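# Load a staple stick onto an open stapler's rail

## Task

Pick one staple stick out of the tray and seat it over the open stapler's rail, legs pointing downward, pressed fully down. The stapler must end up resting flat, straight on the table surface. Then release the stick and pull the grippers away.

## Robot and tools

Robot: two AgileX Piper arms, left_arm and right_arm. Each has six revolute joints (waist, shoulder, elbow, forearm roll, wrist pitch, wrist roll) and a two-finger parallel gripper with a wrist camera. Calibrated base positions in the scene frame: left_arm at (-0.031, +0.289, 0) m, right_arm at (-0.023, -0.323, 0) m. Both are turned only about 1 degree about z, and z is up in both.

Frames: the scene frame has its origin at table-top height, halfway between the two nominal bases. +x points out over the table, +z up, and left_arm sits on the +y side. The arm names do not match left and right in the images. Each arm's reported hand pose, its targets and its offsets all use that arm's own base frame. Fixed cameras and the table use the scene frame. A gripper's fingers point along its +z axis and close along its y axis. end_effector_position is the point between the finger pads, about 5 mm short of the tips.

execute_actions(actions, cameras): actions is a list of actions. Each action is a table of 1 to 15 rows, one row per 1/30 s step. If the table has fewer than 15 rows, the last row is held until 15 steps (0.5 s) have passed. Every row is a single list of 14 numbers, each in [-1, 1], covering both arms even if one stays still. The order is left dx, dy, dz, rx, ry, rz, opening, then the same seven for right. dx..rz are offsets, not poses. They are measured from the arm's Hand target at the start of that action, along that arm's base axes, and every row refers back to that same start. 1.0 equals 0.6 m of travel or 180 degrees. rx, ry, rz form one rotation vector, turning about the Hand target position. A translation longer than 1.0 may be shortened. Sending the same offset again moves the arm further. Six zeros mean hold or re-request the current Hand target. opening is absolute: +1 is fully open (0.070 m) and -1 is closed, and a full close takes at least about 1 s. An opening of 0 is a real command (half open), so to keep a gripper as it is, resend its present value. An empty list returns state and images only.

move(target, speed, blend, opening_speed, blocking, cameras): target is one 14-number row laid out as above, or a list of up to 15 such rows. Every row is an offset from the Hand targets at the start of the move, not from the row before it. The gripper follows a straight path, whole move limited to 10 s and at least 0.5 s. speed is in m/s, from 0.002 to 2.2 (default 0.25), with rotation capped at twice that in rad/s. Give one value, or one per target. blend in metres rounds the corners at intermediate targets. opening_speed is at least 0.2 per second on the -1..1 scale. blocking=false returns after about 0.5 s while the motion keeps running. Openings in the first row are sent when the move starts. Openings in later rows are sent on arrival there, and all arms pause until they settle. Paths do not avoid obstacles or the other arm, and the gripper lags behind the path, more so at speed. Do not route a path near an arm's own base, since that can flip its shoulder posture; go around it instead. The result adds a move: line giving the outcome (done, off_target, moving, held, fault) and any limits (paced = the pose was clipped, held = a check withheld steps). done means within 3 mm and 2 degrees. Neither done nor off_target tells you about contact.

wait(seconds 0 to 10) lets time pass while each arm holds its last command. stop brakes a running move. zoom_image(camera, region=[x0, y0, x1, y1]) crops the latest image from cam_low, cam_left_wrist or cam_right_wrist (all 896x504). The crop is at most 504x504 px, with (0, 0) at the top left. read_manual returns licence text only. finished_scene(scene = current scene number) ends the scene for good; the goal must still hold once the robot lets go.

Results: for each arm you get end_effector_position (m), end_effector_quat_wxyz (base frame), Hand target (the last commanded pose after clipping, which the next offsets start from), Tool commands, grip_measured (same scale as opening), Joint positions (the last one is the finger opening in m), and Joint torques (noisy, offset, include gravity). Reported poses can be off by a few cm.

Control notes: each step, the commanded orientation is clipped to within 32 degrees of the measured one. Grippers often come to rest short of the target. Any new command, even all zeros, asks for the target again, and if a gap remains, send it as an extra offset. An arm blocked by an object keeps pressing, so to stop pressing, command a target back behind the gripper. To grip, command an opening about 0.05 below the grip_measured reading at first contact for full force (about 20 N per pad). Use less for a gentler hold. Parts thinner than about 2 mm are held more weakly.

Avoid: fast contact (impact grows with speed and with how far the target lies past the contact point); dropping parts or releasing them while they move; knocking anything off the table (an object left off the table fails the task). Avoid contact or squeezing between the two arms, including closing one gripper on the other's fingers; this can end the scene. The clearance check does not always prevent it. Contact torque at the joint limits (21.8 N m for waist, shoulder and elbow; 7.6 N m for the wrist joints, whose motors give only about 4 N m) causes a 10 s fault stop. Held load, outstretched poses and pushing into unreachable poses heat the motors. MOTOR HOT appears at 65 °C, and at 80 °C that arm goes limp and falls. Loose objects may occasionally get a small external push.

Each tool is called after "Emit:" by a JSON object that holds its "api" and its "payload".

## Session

Emit:
{"api": "execute_actions", "payload": {"actions": []}}

Scene clock: 0.00 s.
left_arm: end_effector_position=(+0.3037, -0.3656, +0.1410) grip_measured=+1.00 end_effector_quat_wxyz=(+0.189, -0.014, +0.980, -0.060) | right_arm: end_effector_position=(+0.3137, +0.0817, +0.2864) grip_measured=+1.00 end_effector_quat_wxyz=(+0.422, -0.038, +0.884, +0.198)
Joint positions: left_arm=[-0.995 2.009 -1.767 0.282 1.119 -1.109 0.07] | right_arm=[-0.022 1.08 -0.991 0.616 0.762 -0.379 0.07]
Joint torques (N m): no reading
Hand target: left_arm +0.3037, -0.3656, +0.1410; +0.189, -0.014, +0.980, -0.060 | right_arm +0.3137, +0.0817, +0.2864; +0.422, -0.038, +0.884, +0.198
Tool commands: left_gripper/opening=+1.0 right_gripper/opening=+1.0

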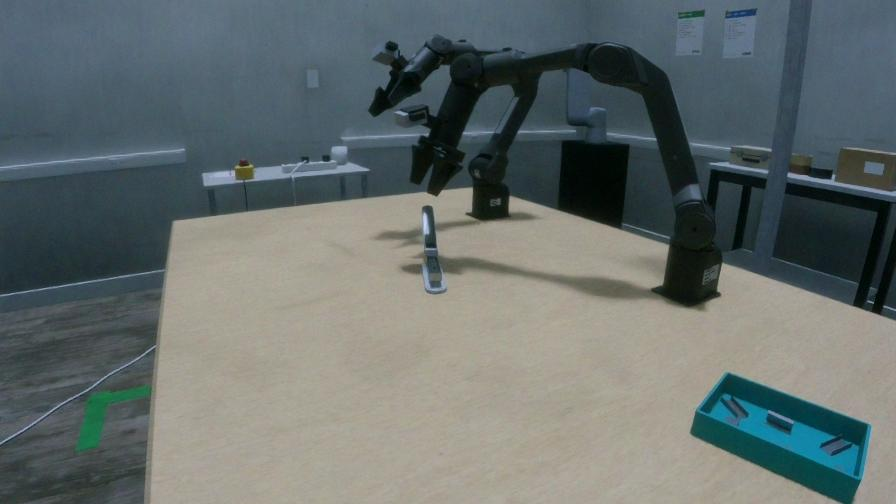

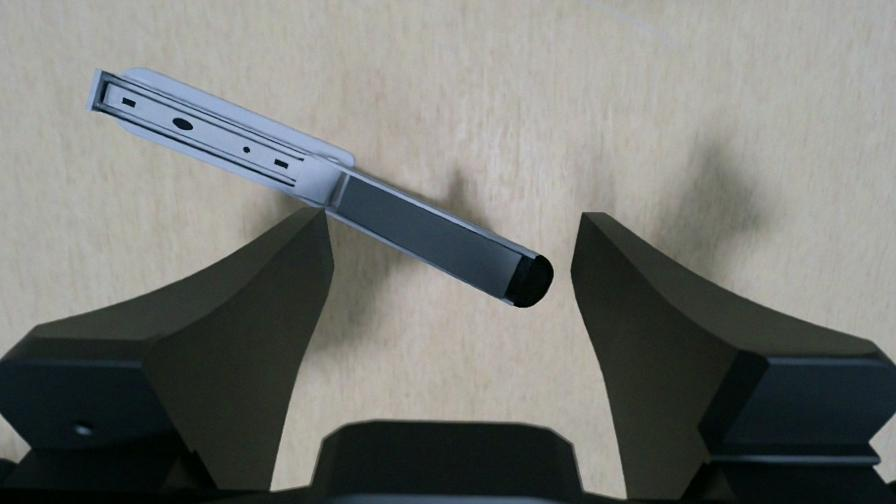

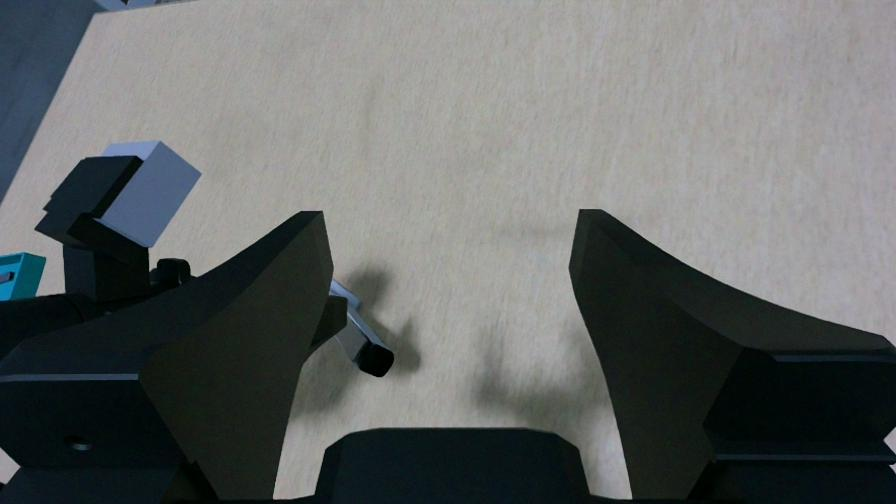

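Emit:
{"api": "move", "payload": {"target": [-0.09,0.94,0.17,-0.004,0.129,0.203,1,-0.08,-0.25,0,0,0,0,1], "cameras": ["all"], "speed": 0.3}}

Scene clock: 35.30 s.
left_arm: end_effector_position=(+0.2498, +0.1989, +0.2422) grip_measured=+1.00 end_effector_quat_wxyz=(+0.196, -0.324, +0.923, +0.068) | right_arm: end_effector_position=(+0.2662, -0.0683, +0.2860) grip_measured=+1.00 end_effector_quat_wxyz=(+0.448, +0.009, +0.887, +0.112)
Joint positions: left_arm=[0.673 1.367 -1.342 -0.001 1.216 -0.002 0.07] | right_arm=[-0.889 1.046 -0.977 0.904 1.219 -1.031 0.07]
Joint torques (N m): left_arm=[-0.61 -3.58 -5.73 -0.11 -0.24 0.18] | right_arm=[1.49 -1.77 -3.61 0.73 -0.13 0.04]
Hand target: left_arm +0.2497, +0.1985, +0.2430; +0.001, -0.331, +0.944, -0.001 | right_arm +0.2657, -0.0683, +0.2864; +0.422, -0.038, +0.884, +0.198
Off the commanded pose: left_arm 0.001 m, 24 deg | right_arm 0.001 m, 12 deg.
joint sent to its limit (left arm) — joint 5 (wrist pitch), upper limit. The joint targets are off in orientation, not in position.
joint sent to its limit (right arm) — joint 5 (wrist pitch), upper limit. The joint targets are off in orientation, not in position.
move: off_target (left_arm, right_arm)

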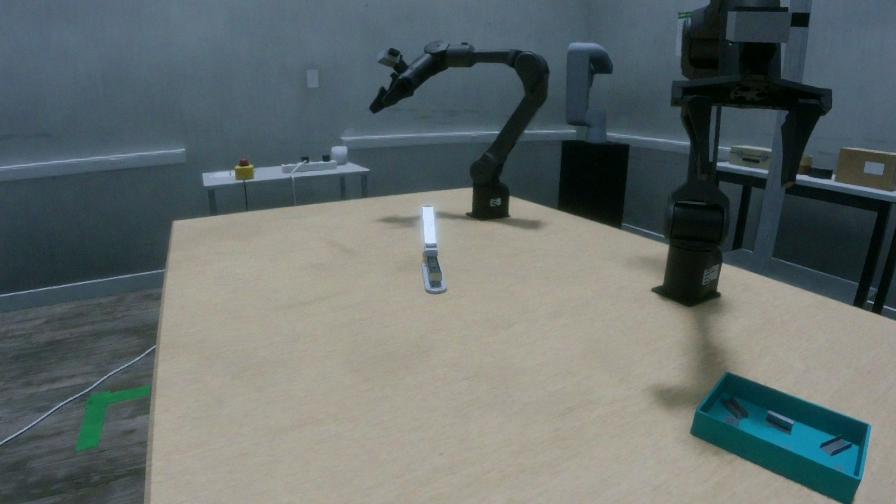

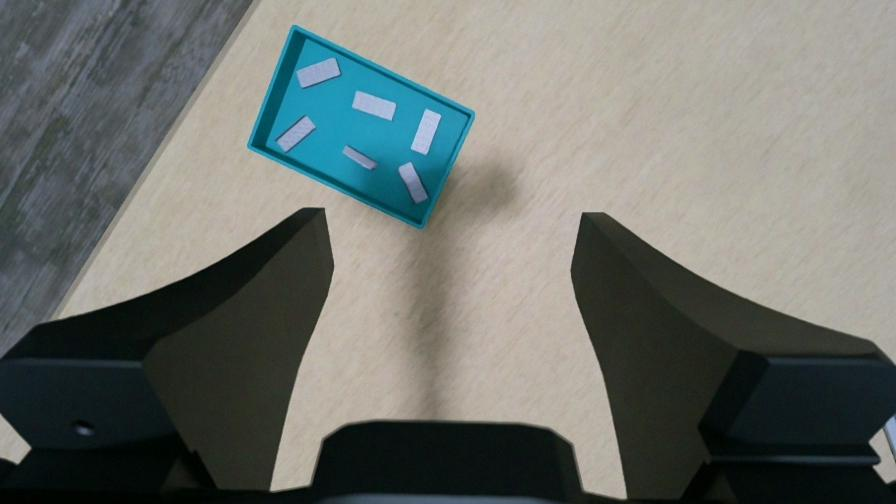

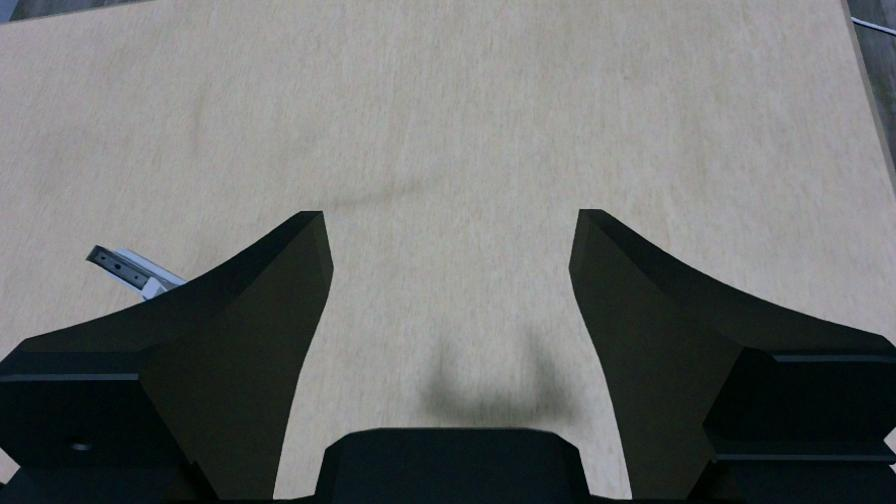

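Emit:
{"api": "zoom_image", "payload": {"camera": "cam_left_wrist", "region": [240, 20, 480, 230]}}

Emit:
{"api": "zoom_image", "payload": {"camera": "cam_low", "region": [680, 360, 880, 504]}}

Scaled by 2.100.

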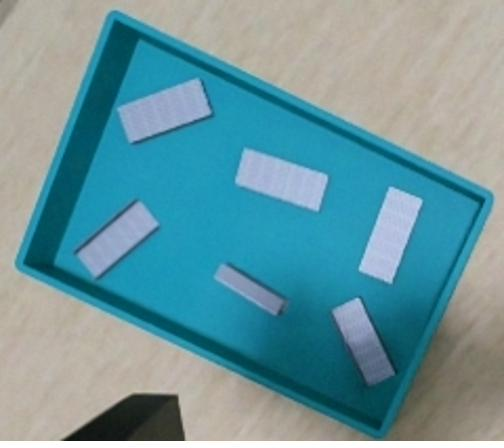

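Scaled by 2.520.

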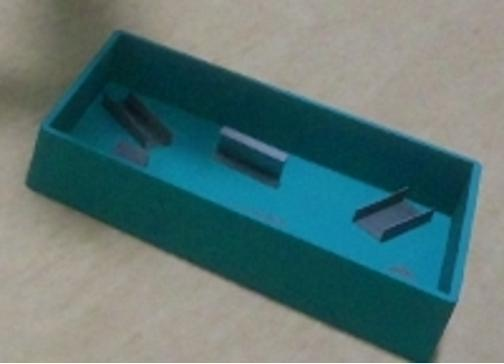

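Emit:
{"api": "move", "payload": {"target": [0.0343,0.145,-0.28,0,0,0.41,0,0,0,0,0,0,0,1], "cameras": ["cam_left_wrist"]}}

Emit:
{"api": "zoom_image", "payload": {"camera": "cam_left_wrist", "region": [330, 50, 580, 260]}}

Scene clock: 87.00 s.
left_arm: end_effector_position=(+0.2703, +0.2856, +0.0743) grip_measured=+0.00 end_effector_quat_wxyz=(+0.000, +0.832, -0.555, +0.000) | right_arm: end_effector_position=(+0.2663, -0.0678, +0.2860) grip_measured=+1.00 end_effector_quat_wxyz=(+0.448, +0.009, +0.887, +0.112)
Joint positions: left_arm=[0.813 1.993 -1.542 0 1.207 -1.151 0.035] | right_arm=[-0.887 1.046 -0.977 0.904 1.219 -1.031 0.07]
Joint torques (N m): left_arm=[-0.16 -7.37 -5.28 0.02 0.08 0.44] | right_arm=[-0.04 -1.69 -3.69 0.54 0.06 0.02]
Hand target: left_arm +0.2703, +0.2854, +0.0750; -0.001, +0.831, -0.556, +0.000 | right_arm +0.2657, -0.0683, +0.2864; +0.422, -0.038, +0.884, +0.198
Off the commanded pose: left_arm 0.001 m, 0 deg | right_arm 0.001 m, 12 deg.
joint sent to its limit (right arm) — joint 5 (wrist pitch), upper limit. The joint targets are off in orientation, not in position.
move: off_target (right_arm)
Images, in order (width x height): cam_left_wrist 896x504.

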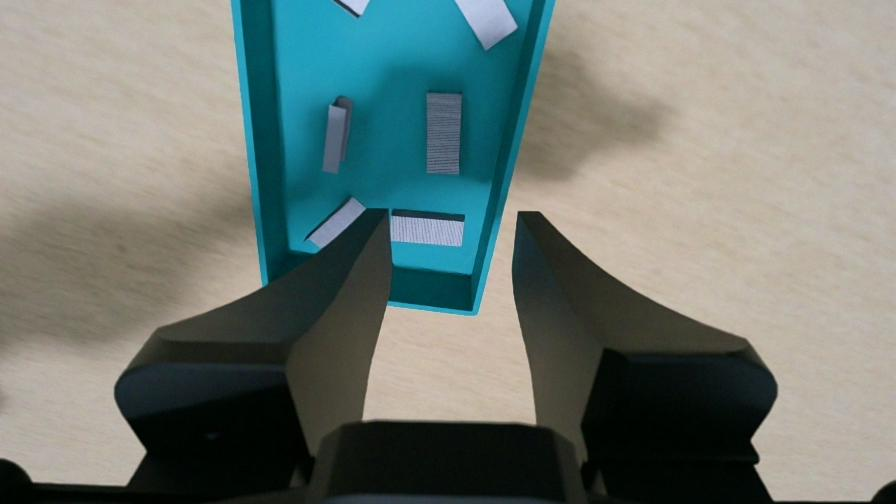

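Scaled by 2.016.

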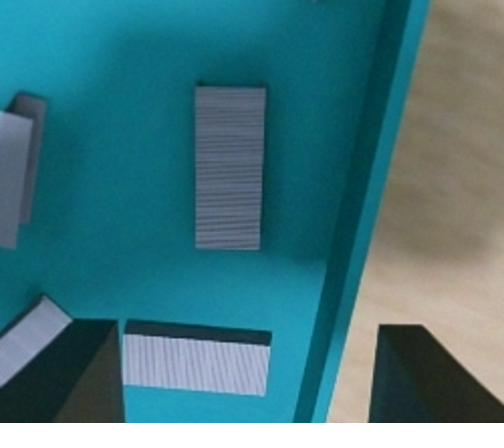

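Emit:
{"api": "move", "payload": {"target": [-0.0113,0.016,-0.075,0,0,-0.0098,-0.4,0,0,0,0,0,0,1], "cameras": ["cam_left_wrist"]}}

Emit:
{"api": "zoom_image", "payload": {"camera": "cam_left_wrist", "region": [330, 80, 580, 290]}}

Scene clock: 102.80 s.
left_arm: end_effector_position=(+0.2633, +0.2947, +0.0290) grip_measured=-0.40 end_effector_quat_wxyz=(+0.000, +0.823, -0.569, +0.000) | right_arm: end_effector_position=(+0.2663, -0.0678, +0.2860) grip_measured=+1.00 end_effector_quat_wxyz=(+0.448, +0.009, +0.887, +0.112)
Joint positions: left_arm=[0.842 2.057 -1.457 0 1.059 -1.09 0.021] | right_arm=[-0.887 1.046 -0.977 0.904 1.219 -1.031 0.07]
Joint torques (N m): left_arm=[0 -7.82 -5.76 0.04 0.03 0.22] | right_arm=[0.61 -1.04 -3.06 0.76 0.06 -0.12]
Hand target: left_arm +0.2635, +0.2950, +0.0300; -0.001, +0.823, -0.568, +0.000 | right_arm +0.2657, -0.0683, +0.2864; +0.422, -0.038, +0.884, +0.198
Off the commanded pose: left_arm 0.001 m, 0 deg | right_arm 0.001 m, 12 deg.
joint sent to its limit (right arm) — joint 5 (wrist pitch), upper limit. The joint targets are off in orientation, not in position.
move: off_target (right_arm)
Images, in order (width x height): cam_left_wrist 896x504.

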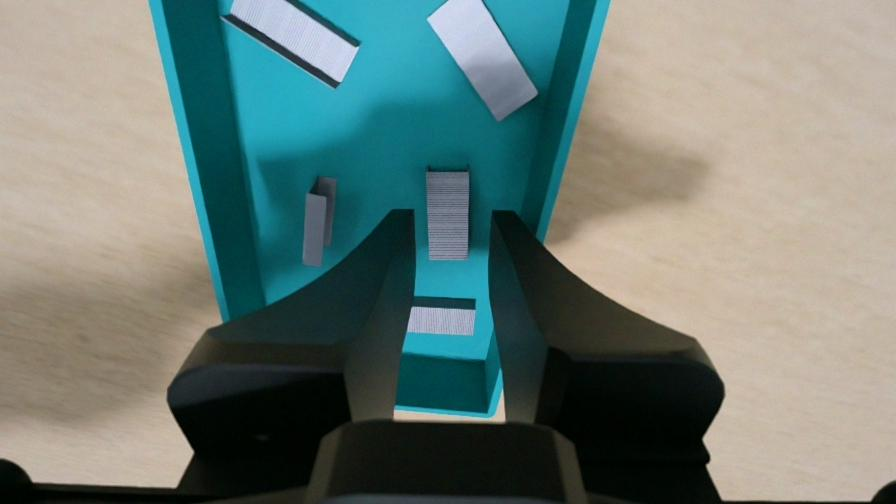

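Scaled by 2.016.

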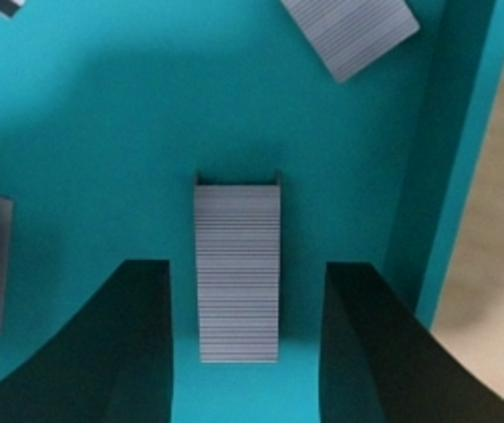

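Emit:
{"api": "move", "payload": {"target": [-0.0014,-0.0005,-0.03,0,0,0,-0.4,0,0,0,0,0,0,1], "speed": 0.08}}

Emit:
{"api": "move", "payload": {"target": [0,0,0,0,0,0,-0.72,0,0,0,0,0,0,1], "opening_speed": 0.3}}

Emit:
{"api": "move", "payload": {"target": [0,0,0.16,0,0,0,-0.72,0,0,0,0,0,0,1], "speed": 0.1, "cameras": ["cam_left_wrist"]}}

Emit:
{"api": "zoom_image", "payload": {"camera": "cam_left_wrist", "region": [380, 170, 520, 310]}}

Scene clock: 115.27 s.
left_arm: end_effector_position=(+0.2631, +0.2946, +0.0121) grip_measured=-0.40 end_effector_quat_wxyz=(-0.001, +0.823, -0.569, +0.000) | right_arm: end_effector_position=(+0.2663, -0.0678, +0.2860) grip_measured=+1.00 end_effector_quat_wxyz=(+0.448, +0.009, +0.887, +0.112)
Joint positions: left_arm=[0.842 2.081 -1.424 0 0.999 -1.09 0.021] | right_arm=[-0.887 1.046 -0.977 0.904 1.219 -1.031 0.07]
Joint torques (N m): left_arm=[0.79 -6.03 -5.31 -0.07 -0.05 0.47] | right_arm=[0.48 -1.11 -3.24 0.65 0.04 0.01]
Hand target: left_arm +0.2627, +0.2947, +0.0120; -0.001, +0.823, -0.568, +0.000 | right_arm +0.2657, -0.0683, +0.2864; +0.422, -0.038, +0.884, +0.198
Off the commanded pose: left_arm 0.000 m, 0 deg | right_arm 0.001 m, 12 deg.
joint sent to its limit (right arm) — joint 5 (wrist pitch), upper limit. The joint targets are off in orientation, not in position.
move: off_target (right_arm)

Scene clock: 116.53 s.
left_arm: end_effector_position=(+0.2629, +0.2948, +0.0121) grip_measured=-0.64 end_effector_quat_wxyz=(-0.001, +0.823, -0.568, +0.000) | right_arm: end_effector_position=(+0.2663, -0.0678, +0.2860) grip_measured=+1.00 end_effector_quat_wxyz=(+0.448, +0.009, +0.887, +0.112)
Joint positions: left_arm=[0.842 2.081 -1.424 0 0.999 -1.09 0.013] | right_arm=[-0.887 1.046 -0.977 0.904 1.219 -1.031 0.07]
Joint torques (N m): left_arm=[0.62 -6.81 -5.83 -0.01 -0.03 0.45] | right_arm=[-0.11 -1.54 -3.3 0.53 0.01 0.04]
Hand target: left_arm +0.2627, +0.2947, +0.0120; -0.001, +0.823, -0.568, +0.000 | right_arm +0.2657, -0.0683, +0.2864; +0.422, -0.038, +0.884, +0.198
Off the commanded pose: left_arm 0.000 m, 0 deg | right_arm 0.001 m, 12 deg.
joint sent to its limit (right arm) — joint 5 (wrist pitch), upper limit. The joint targets are off in orientation, not in position.
move: off_target (right_arm)

Scene clock: 117.93 s.
left_arm: end_effector_position=(+0.2626, +0.2945, +0.1080) grip_measured=-0.64 end_effector_quat_wxyz=(-0.038, +0.822, -0.568, +0.005) | right_arm: end_effector_position=(+0.2663, -0.0678, +0.2860) grip_measured=+1.00 end_effector_quat_wxyz=(+0.448, +0.009, +0.887, +0.112)
Joint positions: left_arm=[0.842 1.91 -1.546 0 1.217 -1.09 0.013] | right_arm=[-0.887 1.046 -0.977 0.904 1.219 -1.031 0.07]
Joint torques (N m): left_arm=[0.63 -4.98 -5.25 0.05 -0.01 0.42] | right_arm=[0.2 -1.45 -3.83 0.71 0.01 0.02]
Hand target: left_arm +0.2627, +0.2948, +0.1080; -0.001, +0.823, -0.568, +0.000 | right_arm +0.2657, -0.0683, +0.2864; +0.422, -0.038, +0.884, +0.198
Off the commanded pose: left_arm 0.000 m, 4 deg | right_arm 0.001 m, 12 deg.
joint sent to its limit (left arm) — joint 5 (wrist pitch), upper limit. The joint targets are off in orientation, not in position.
joint sent to its limit (right arm) — joint 5 (wrist pitch), upper limit. The joint targets are off in orientation, not in position.
move: off_target (left_arm, right_arm)
Images, in order (width x height): cam_left_wrist 896x504.

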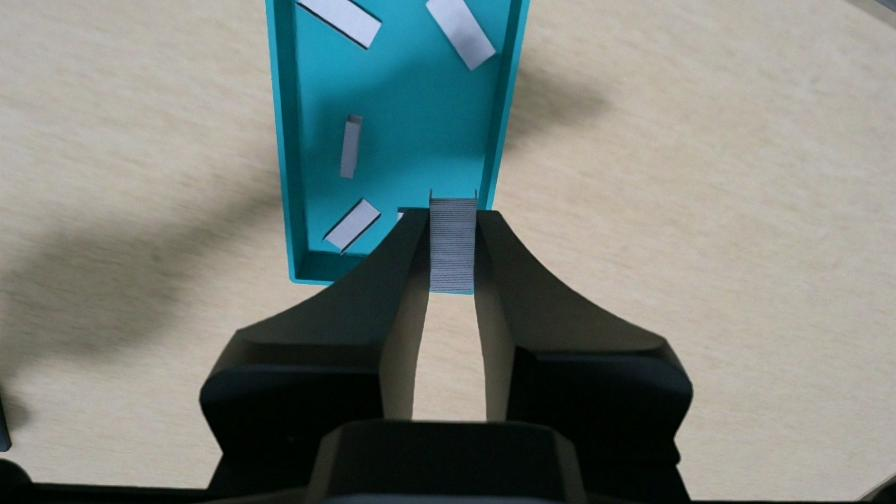

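Scaled by 3.600.

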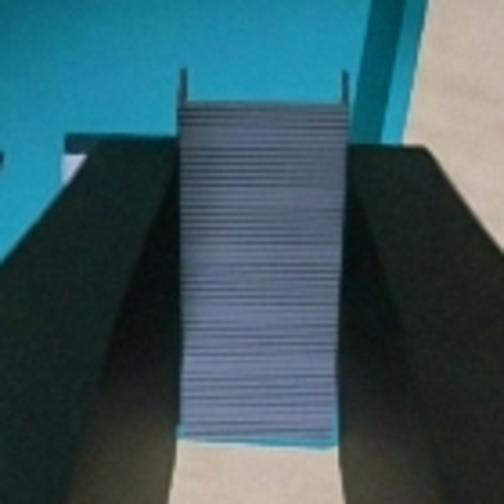

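Emit:
{"api": "move", "payload": {"target": [0.126,-0.932,-0.03,0,0,-0.243,-0.72,0,0,0,0,0,0,1], "speed": 0.2, "cameras": ["cam_left_wrist","cam_low"]}}

Emit:
{"api": "zoom_image", "payload": {"camera": "cam_left_wrist", "region": [390, 130, 510, 230]}}

Emit:
{"api": "zoom_image", "payload": {"camera": "cam_low", "region": [390, 190, 470, 300]}}

Scene clock: 134.53 s.
left_arm: end_effector_position=(+0.3380, -0.2648, +0.0892) grip_measured=-0.64 end_effector_quat_wxyz=(+0.013, -0.551, +0.834, -0.039) | right_arm: end_effector_position=(+0.2663, -0.0678, +0.2860) grip_measured=+1.00 end_effector_quat_wxyz=(+0.448, +0.009, +0.887, +0.112)
Joint positions: left_arm=[-0.665 2.046 -1.688 0.001 1.217 -1.833 0.013] | right_arm=[-0.887 1.046 -0.977 0.904 1.219 -1.031 0.07]
Joint torques (N m): left_arm=[0.65 -7.65 -5 0.16 -0.07 0.21] | right_arm=[-0.06 -1.68 -4.26 0.55 0.03 0.02]
Hand target: left_arm +0.3383, -0.2645, +0.0900; +0.001, -0.552, +0.834, +0.000 | right_arm +0.2657, -0.0683, +0.2864; +0.422, -0.038, +0.884, +0.198
Off the commanded pose: left_arm 0.001 m, 5 deg | right_arm 0.001 m, 12 deg.
joint sent to its limit (left arm) — joint 5 (wrist pitch), upper limit. The joint targets are off in orientation, not in position.
joint sent to its limit (right arm) — joint 5 (wrist pitch), upper limit. The joint targets are off in orientation, not in position.
move: off_target (left_arm, right_arm)
Images, in order (width x height): cam_low 896x504, cam_left_wrist 896x504.

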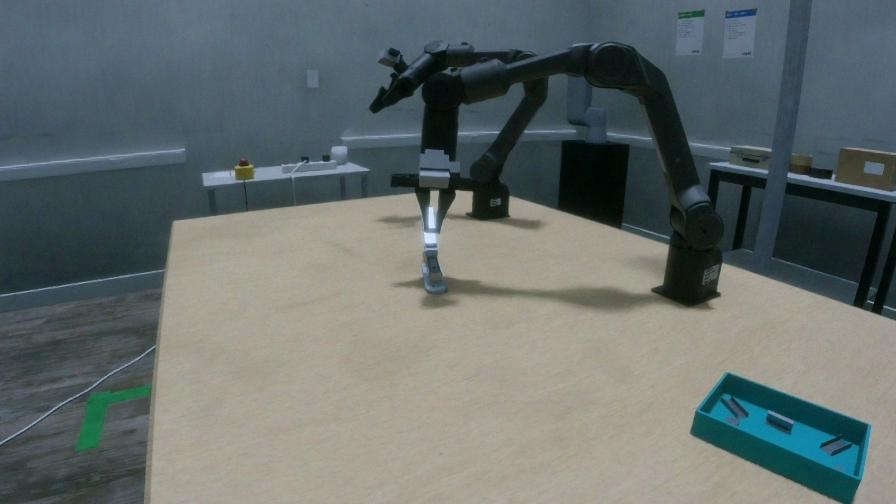

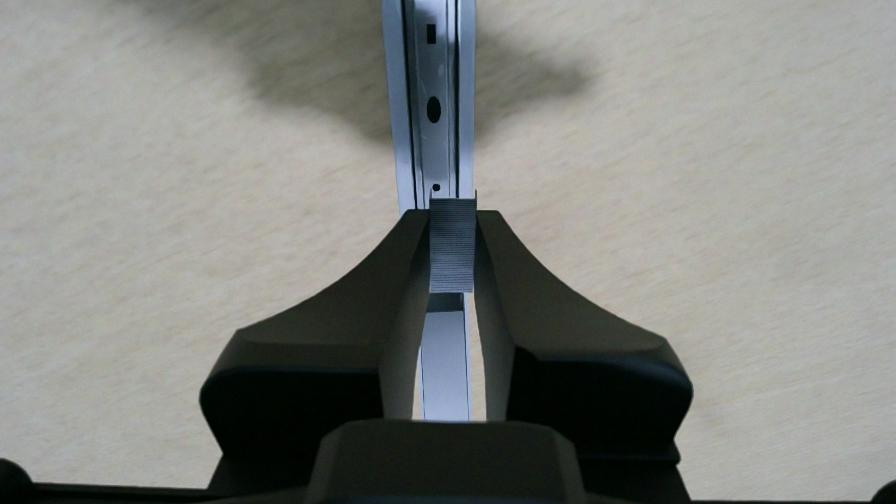

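Scaled by 4.200.

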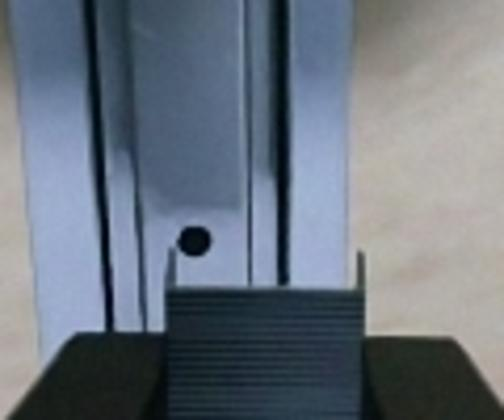

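Scaled by 4.582.

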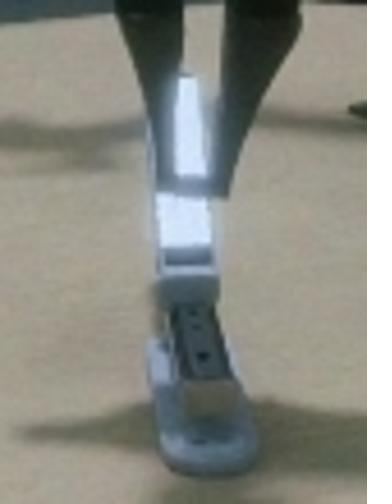

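Emit:
{"api": "move", "payload": {"target": [-0.0107,0.0046,-0.055,0,0,0.009,-0.72,0,0,0,0,0,0,1], "speed": 0.1, "cameras": ["cam_left_wrist","cam_low"]}}

Emit:
{"api": "zoom_image", "payload": {"camera": "cam_left_wrist", "region": [390, 130, 510, 330]}}

Emit:
{"api": "zoom_image", "payload": {"camera": "cam_low", "region": [390, 220, 470, 300]}}

Scene clock: 156.77 s.
left_arm: end_effector_position=(+0.3318, -0.2613, +0.0562) grip_measured=-0.64 end_effector_quat_wxyz=(+0.001, -0.564, +0.826, +0.000) | right_arm: end_effector_position=(+0.2663, -0.0678, +0.2860) grip_measured=+1.00 end_effector_quat_wxyz=(+0.448, +0.009, +0.887, +0.112)
Joint positions: left_arm=[-0.668 2.117 -1.675 0.002 1.217 -1.866 0.013] | right_arm=[-0.887 1.046 -0.977 0.904 1.219 -1.031 0.07]
Joint torques (N m): left_arm=[-0.5 -7.96 -5.83 -0.04 -0.07 0.31] | right_arm=[0.76 -1.29 -3.96 0.83 -0.05 -0.08]
Hand target: left_arm +0.3319, -0.2617, +0.0570; +0.001, -0.564, +0.826, +0.000 | right_arm +0.2657, -0.0683, +0.2864; +0.422, -0.038, +0.884, +0.198
Off the commanded pose: left_arm 0.001 m, 0 deg | right_arm 0.001 m, 12 deg.
joint sent to its limit (left arm) — joint 5 (wrist pitch), upper limit. The joint targets still meet the commanded pose.
joint sent to its limit (right arm) — joint 5 (wrist pitch), upper limit. The joint targets are off in orientation, not in position.
move: off_target (right_arm)
Images, in order (width x height): cam_low 896x504, cam_left_wrist 896x504.

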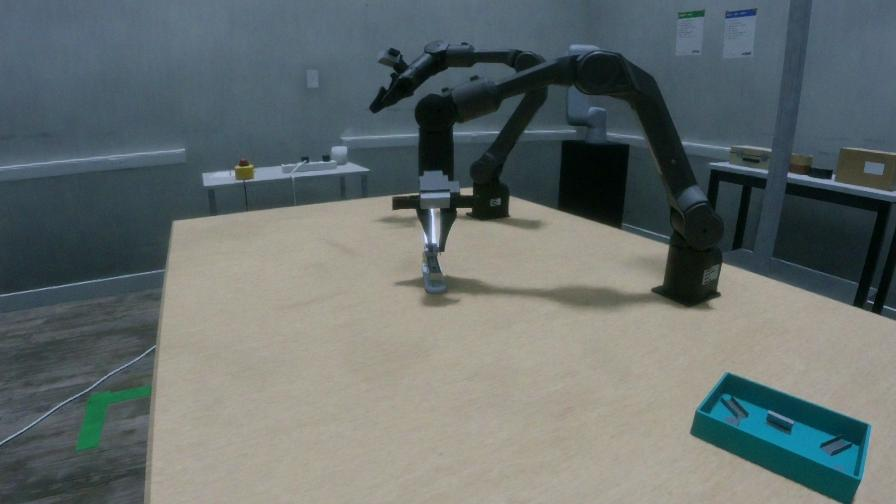

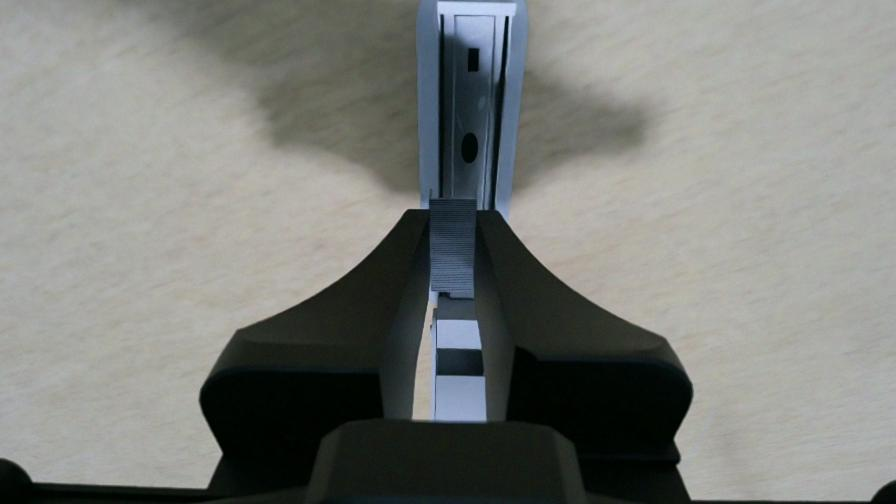

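Scaled by 2.520.

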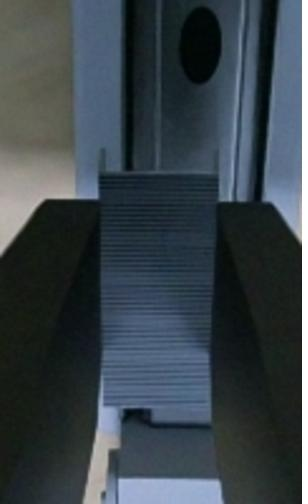

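Scaled by 6.300.

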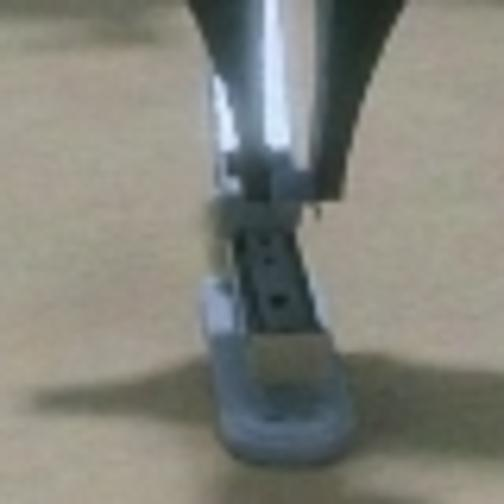

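Emit:
{"api": "move", "payload": {"target": [0.0073,-0.00285,-0.0225,0,0,0,-0.72,0,0,0,0,0,0,1], "speed": 0.08, "cameras": ["cam_left_wrist","cam_low"]}}

Emit:
{"api": "zoom_image", "payload": {"camera": "cam_left_wrist", "region": [390, 130, 510, 330]}}

Emit:
{"api": "zoom_image", "payload": {"camera": "cam_low", "region": [390, 220, 470, 300]}}

Scene clock: 179.10 s.
left_arm: end_effector_position=(+0.3360, -0.2635, +0.0434) grip_measured=-0.64 end_effector_quat_wxyz=(+0.001, -0.563, +0.826, +0.000) | right_arm: end_effector_position=(+0.2663, -0.0678, +0.2860) grip_measured=+1.00 end_effector_quat_wxyz=(+0.448, +0.009, +0.887, +0.112)
Joint positions: left_arm=[-0.666 2.147 -1.675 0.002 1.186 -1.863 0.013] | right_arm=[-0.887 1.046 -0.977 0.904 1.219 -1.031 0.07]
Joint torques (N m): left_arm=[0.68 -6.7 -6.07 0.01 -0.06 0.45] | right_arm=[0.76 -1.39 -3.1 0.59 -0.05 0.05]
Hand target: left_arm +0.3362, -0.2634, +0.0435; +0.001, -0.564, +0.826, +0.000 | right_arm +0.2657, -0.0683, +0.2864; +0.422, -0.038, +0.884, +0.198
Off the commanded pose: left_arm 0.000 m, 0 deg | right_arm 0.001 m, 12 deg.
joint sent to its limit (right arm) — joint 5 (wrist pitch), upper limit. The joint targets are off in orientation, not in position.
move: off_target (right_arm)
Images, in order (width x height): cam_low 896x504, cam_left_wrist 896x504.

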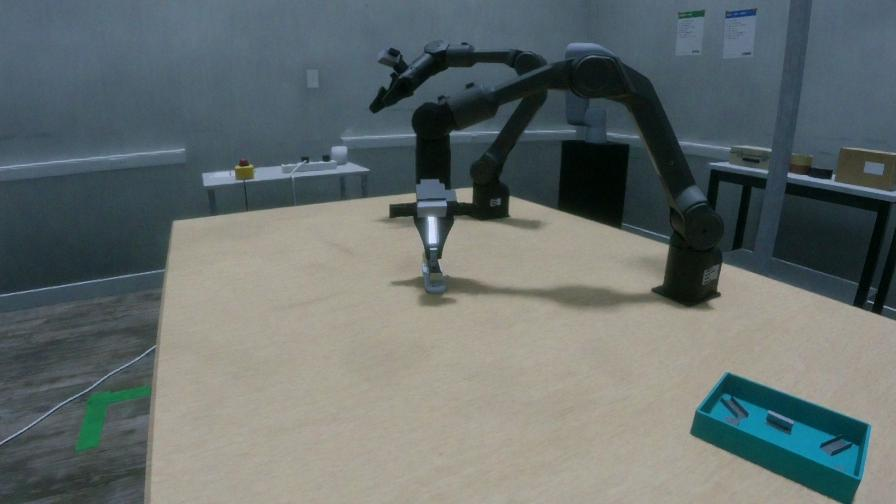

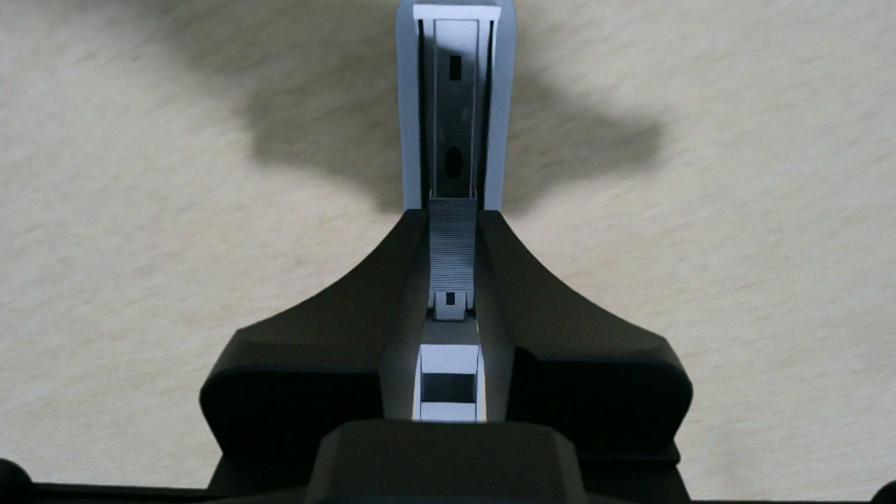

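Scaled by 2.520.

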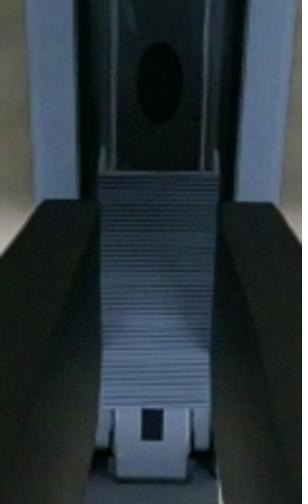

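Scaled by 6.300.

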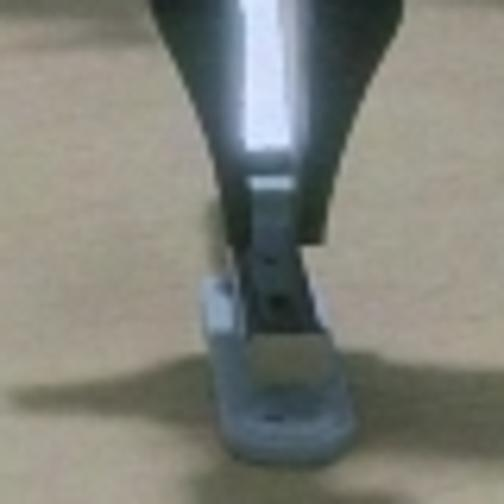

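Emit:
{"api": "move", "payload": {"target": [-0.0005,0.0002,-0.0157,0,0,-0.005,-0.72,0,0,0,0,0,0,1], "speed": 0.03, "cameras": ["cam_left_wrist","cam_low"]}}

Emit:
{"api": "zoom_image", "payload": {"camera": "cam_left_wrist", "region": [390, 130, 510, 330]}}

Emit:
{"api": "zoom_image", "payload": {"camera": "cam_low", "region": [390, 220, 470, 300]}}

Scene clock: 190.70 s.
left_arm: end_effector_position=(+0.3359, -0.2634, +0.0343) grip_measured=-0.64 end_effector_quat_wxyz=(+0.001, -0.557, +0.831, -0.001) | right_arm: end_effector_position=(+0.2663, -0.0678, +0.2860) grip_measured=+1.00 end_effector_quat_wxyz=(+0.448, +0.009, +0.887, +0.112)
Joint positions: left_arm=[-0.666 2.156 -1.654 0.002 1.154 -1.848 0.013] | right_arm=[-0.887 1.046 -0.977 0.904 1.219 -1.031 0.07]
Joint torques (N m): left_arm=[0.38 -6.31 -5.13 0.14 -0.06 0.36] | right_arm=[0.79 -1.05 -3.38 0.72 -0.09 -0.06]
Hand target: left_arm +0.3359, -0.2633, +0.0341; +0.001, -0.557, +0.830, +0.000 | right_arm +0.2657, -0.0683, +0.2864; +0.422, -0.038, +0.884, +0.198
Off the commanded pose: left_arm 0.000 m, 0 deg | right_arm 0.001 m, 12 deg.
joint sent to its limit (right arm) — joint 5 (wrist pitch), upper limit. The joint targets are off in orientation, not in position.
move: off_target (right_arm)
Images, in order (width x height): cam_low 896x504, cam_left_wrist 896x504.

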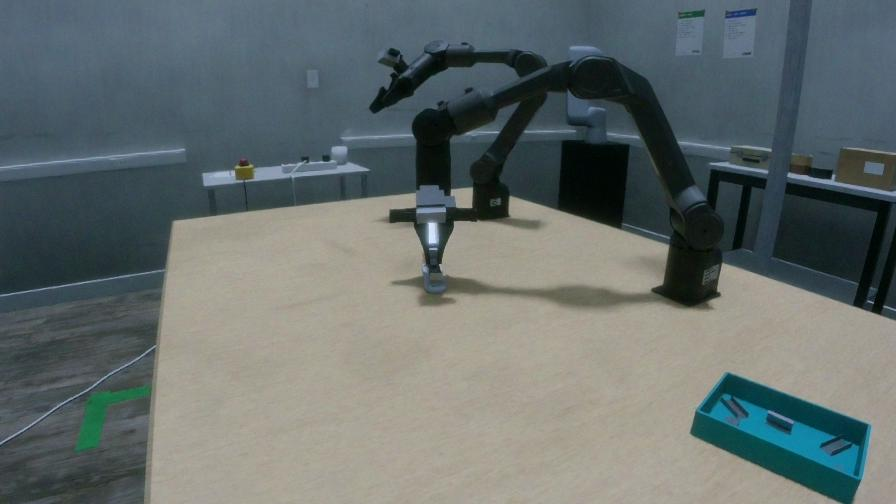

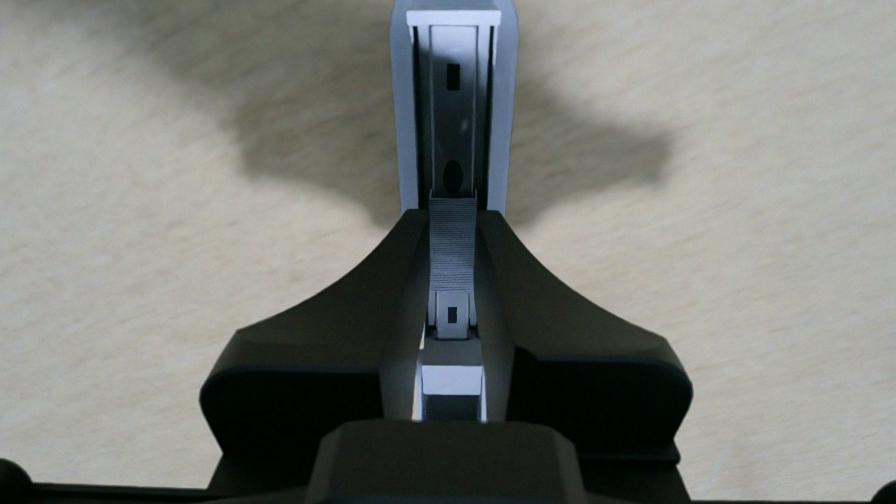

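Scaled by 2.520.

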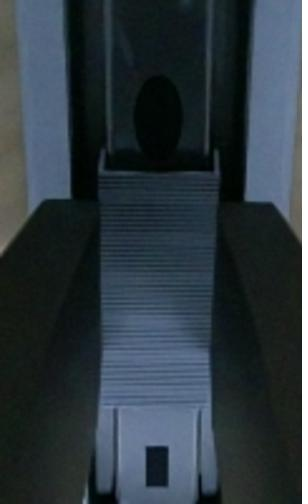

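Scaled by 6.300.

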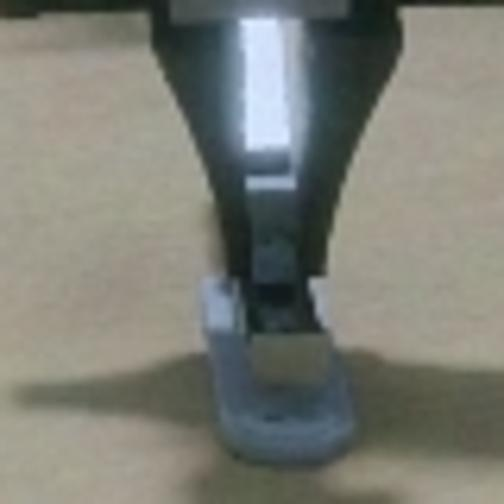

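Emit:
{"api": "move", "payload": {"target": [0,0,-0.006,0,0,0,-0.72,0,0,0,0,0,0,1], "speed": 0.02}}

Emit:
{"api": "move", "payload": {"target": [0,0,0.001,0,0,0,-0.4,0,0,0,0,0,0,1], "opening_speed": 0.2, "cameras": ["cam_left_wrist"]}}

Emit:
{"api": "zoom_image", "payload": {"camera": "cam_left_wrist", "region": [390, 130, 510, 350]}}

Scene clock: 202.80 s.
left_arm: end_effector_position=(+0.3359, -0.2634, +0.0311) grip_measured=-0.64 end_effector_quat_wxyz=(+0.001, -0.557, +0.831, +0.000) | right_arm: end_effector_position=(+0.2663, -0.0678, +0.2860) grip_measured=+1.00 end_effector_quat_wxyz=(+0.448, +0.009, +0.887, +0.112)
Joint positions: left_arm=[-0.666 2.16 -1.648 0.002 1.144 -1.848 0.013] | right_arm=[-0.887 1.046 -0.977 0.904 1.219 -1.031 0.07]
Joint torques (N m): left_arm=[-0.65 -5.81 -3.55 0.11 -0.43 0.18] | right_arm=[-0.17 -1.25 -3.98 0.75 -0.04 -0.02]
Hand target: left_arm +0.3359, -0.2633, +0.0304; +0.001, -0.557, +0.830, +0.000 | right_arm +0.2657, -0.0683, +0.2864; +0.422, -0.038, +0.884, +0.198
Off the commanded pose: left_arm 0.001 m, 0 deg | right_arm 0.001 m, 12 deg.
joint sent to its limit (right arm) — joint 5 (wrist pitch), upper limit. The joint targets are off in orientation, not in position.
move: off_target (right_arm)

Scene clock: 204.60 s.
left_arm: end_effector_position=(+0.3358, -0.2633, +0.0307) grip_measured=-0.40 end_effector_quat_wxyz=(+0.001, -0.557, +0.831, +0.000) | right_arm: end_effector_position=(+0.2663, -0.0678, +0.2860) grip_measured=+1.00 end_effector_quat_wxyz=(+0.448, +0.009, +0.887, +0.112)
Joint positions: left_arm=[-0.666 2.161 -1.648 0.002 1.144 -1.848 0.021] | right_arm=[-0.887 1.046 -0.977 0.904 1.219 -1.031 0.07]
Joint torques (N m): left_arm=[-0.74 -8.42 -5.9 0.05 0.08 0.19] | right_arm=[-0.03 -1.65 -4.01 0.65 -0.04 0.03]
Hand target: left_arm +0.3359, -0.2633, +0.0310; +0.001, -0.557, +0.830, +0.000 | right_arm +0.2657, -0.0683, +0.2864; +0.422, -0.038, +0.884, +0.198
Off the commanded pose: left_arm 0.000 m, 0 deg | right_arm 0.001 m, 12 deg.
joint sent to its limit (right arm) — joint 5 (wrist pitch), upper limit. The joint targets are off in orientation, not in position.
move: off_target (right_arm)
Images, in order (width x height): cam_left_wrist 896x504.

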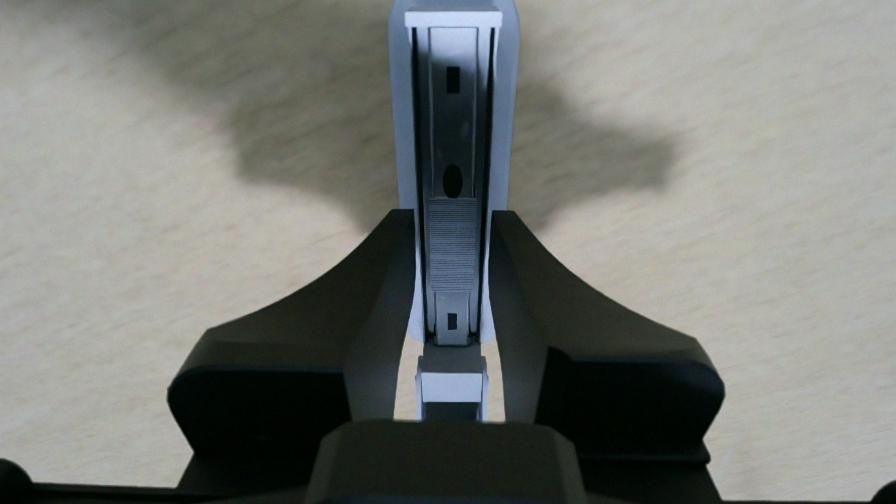

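Scaled by 2.291.

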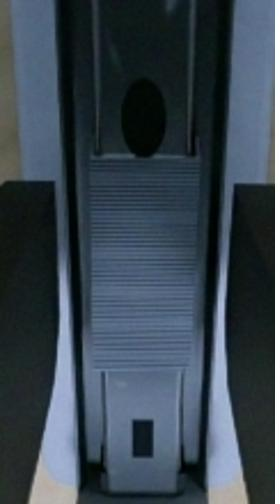

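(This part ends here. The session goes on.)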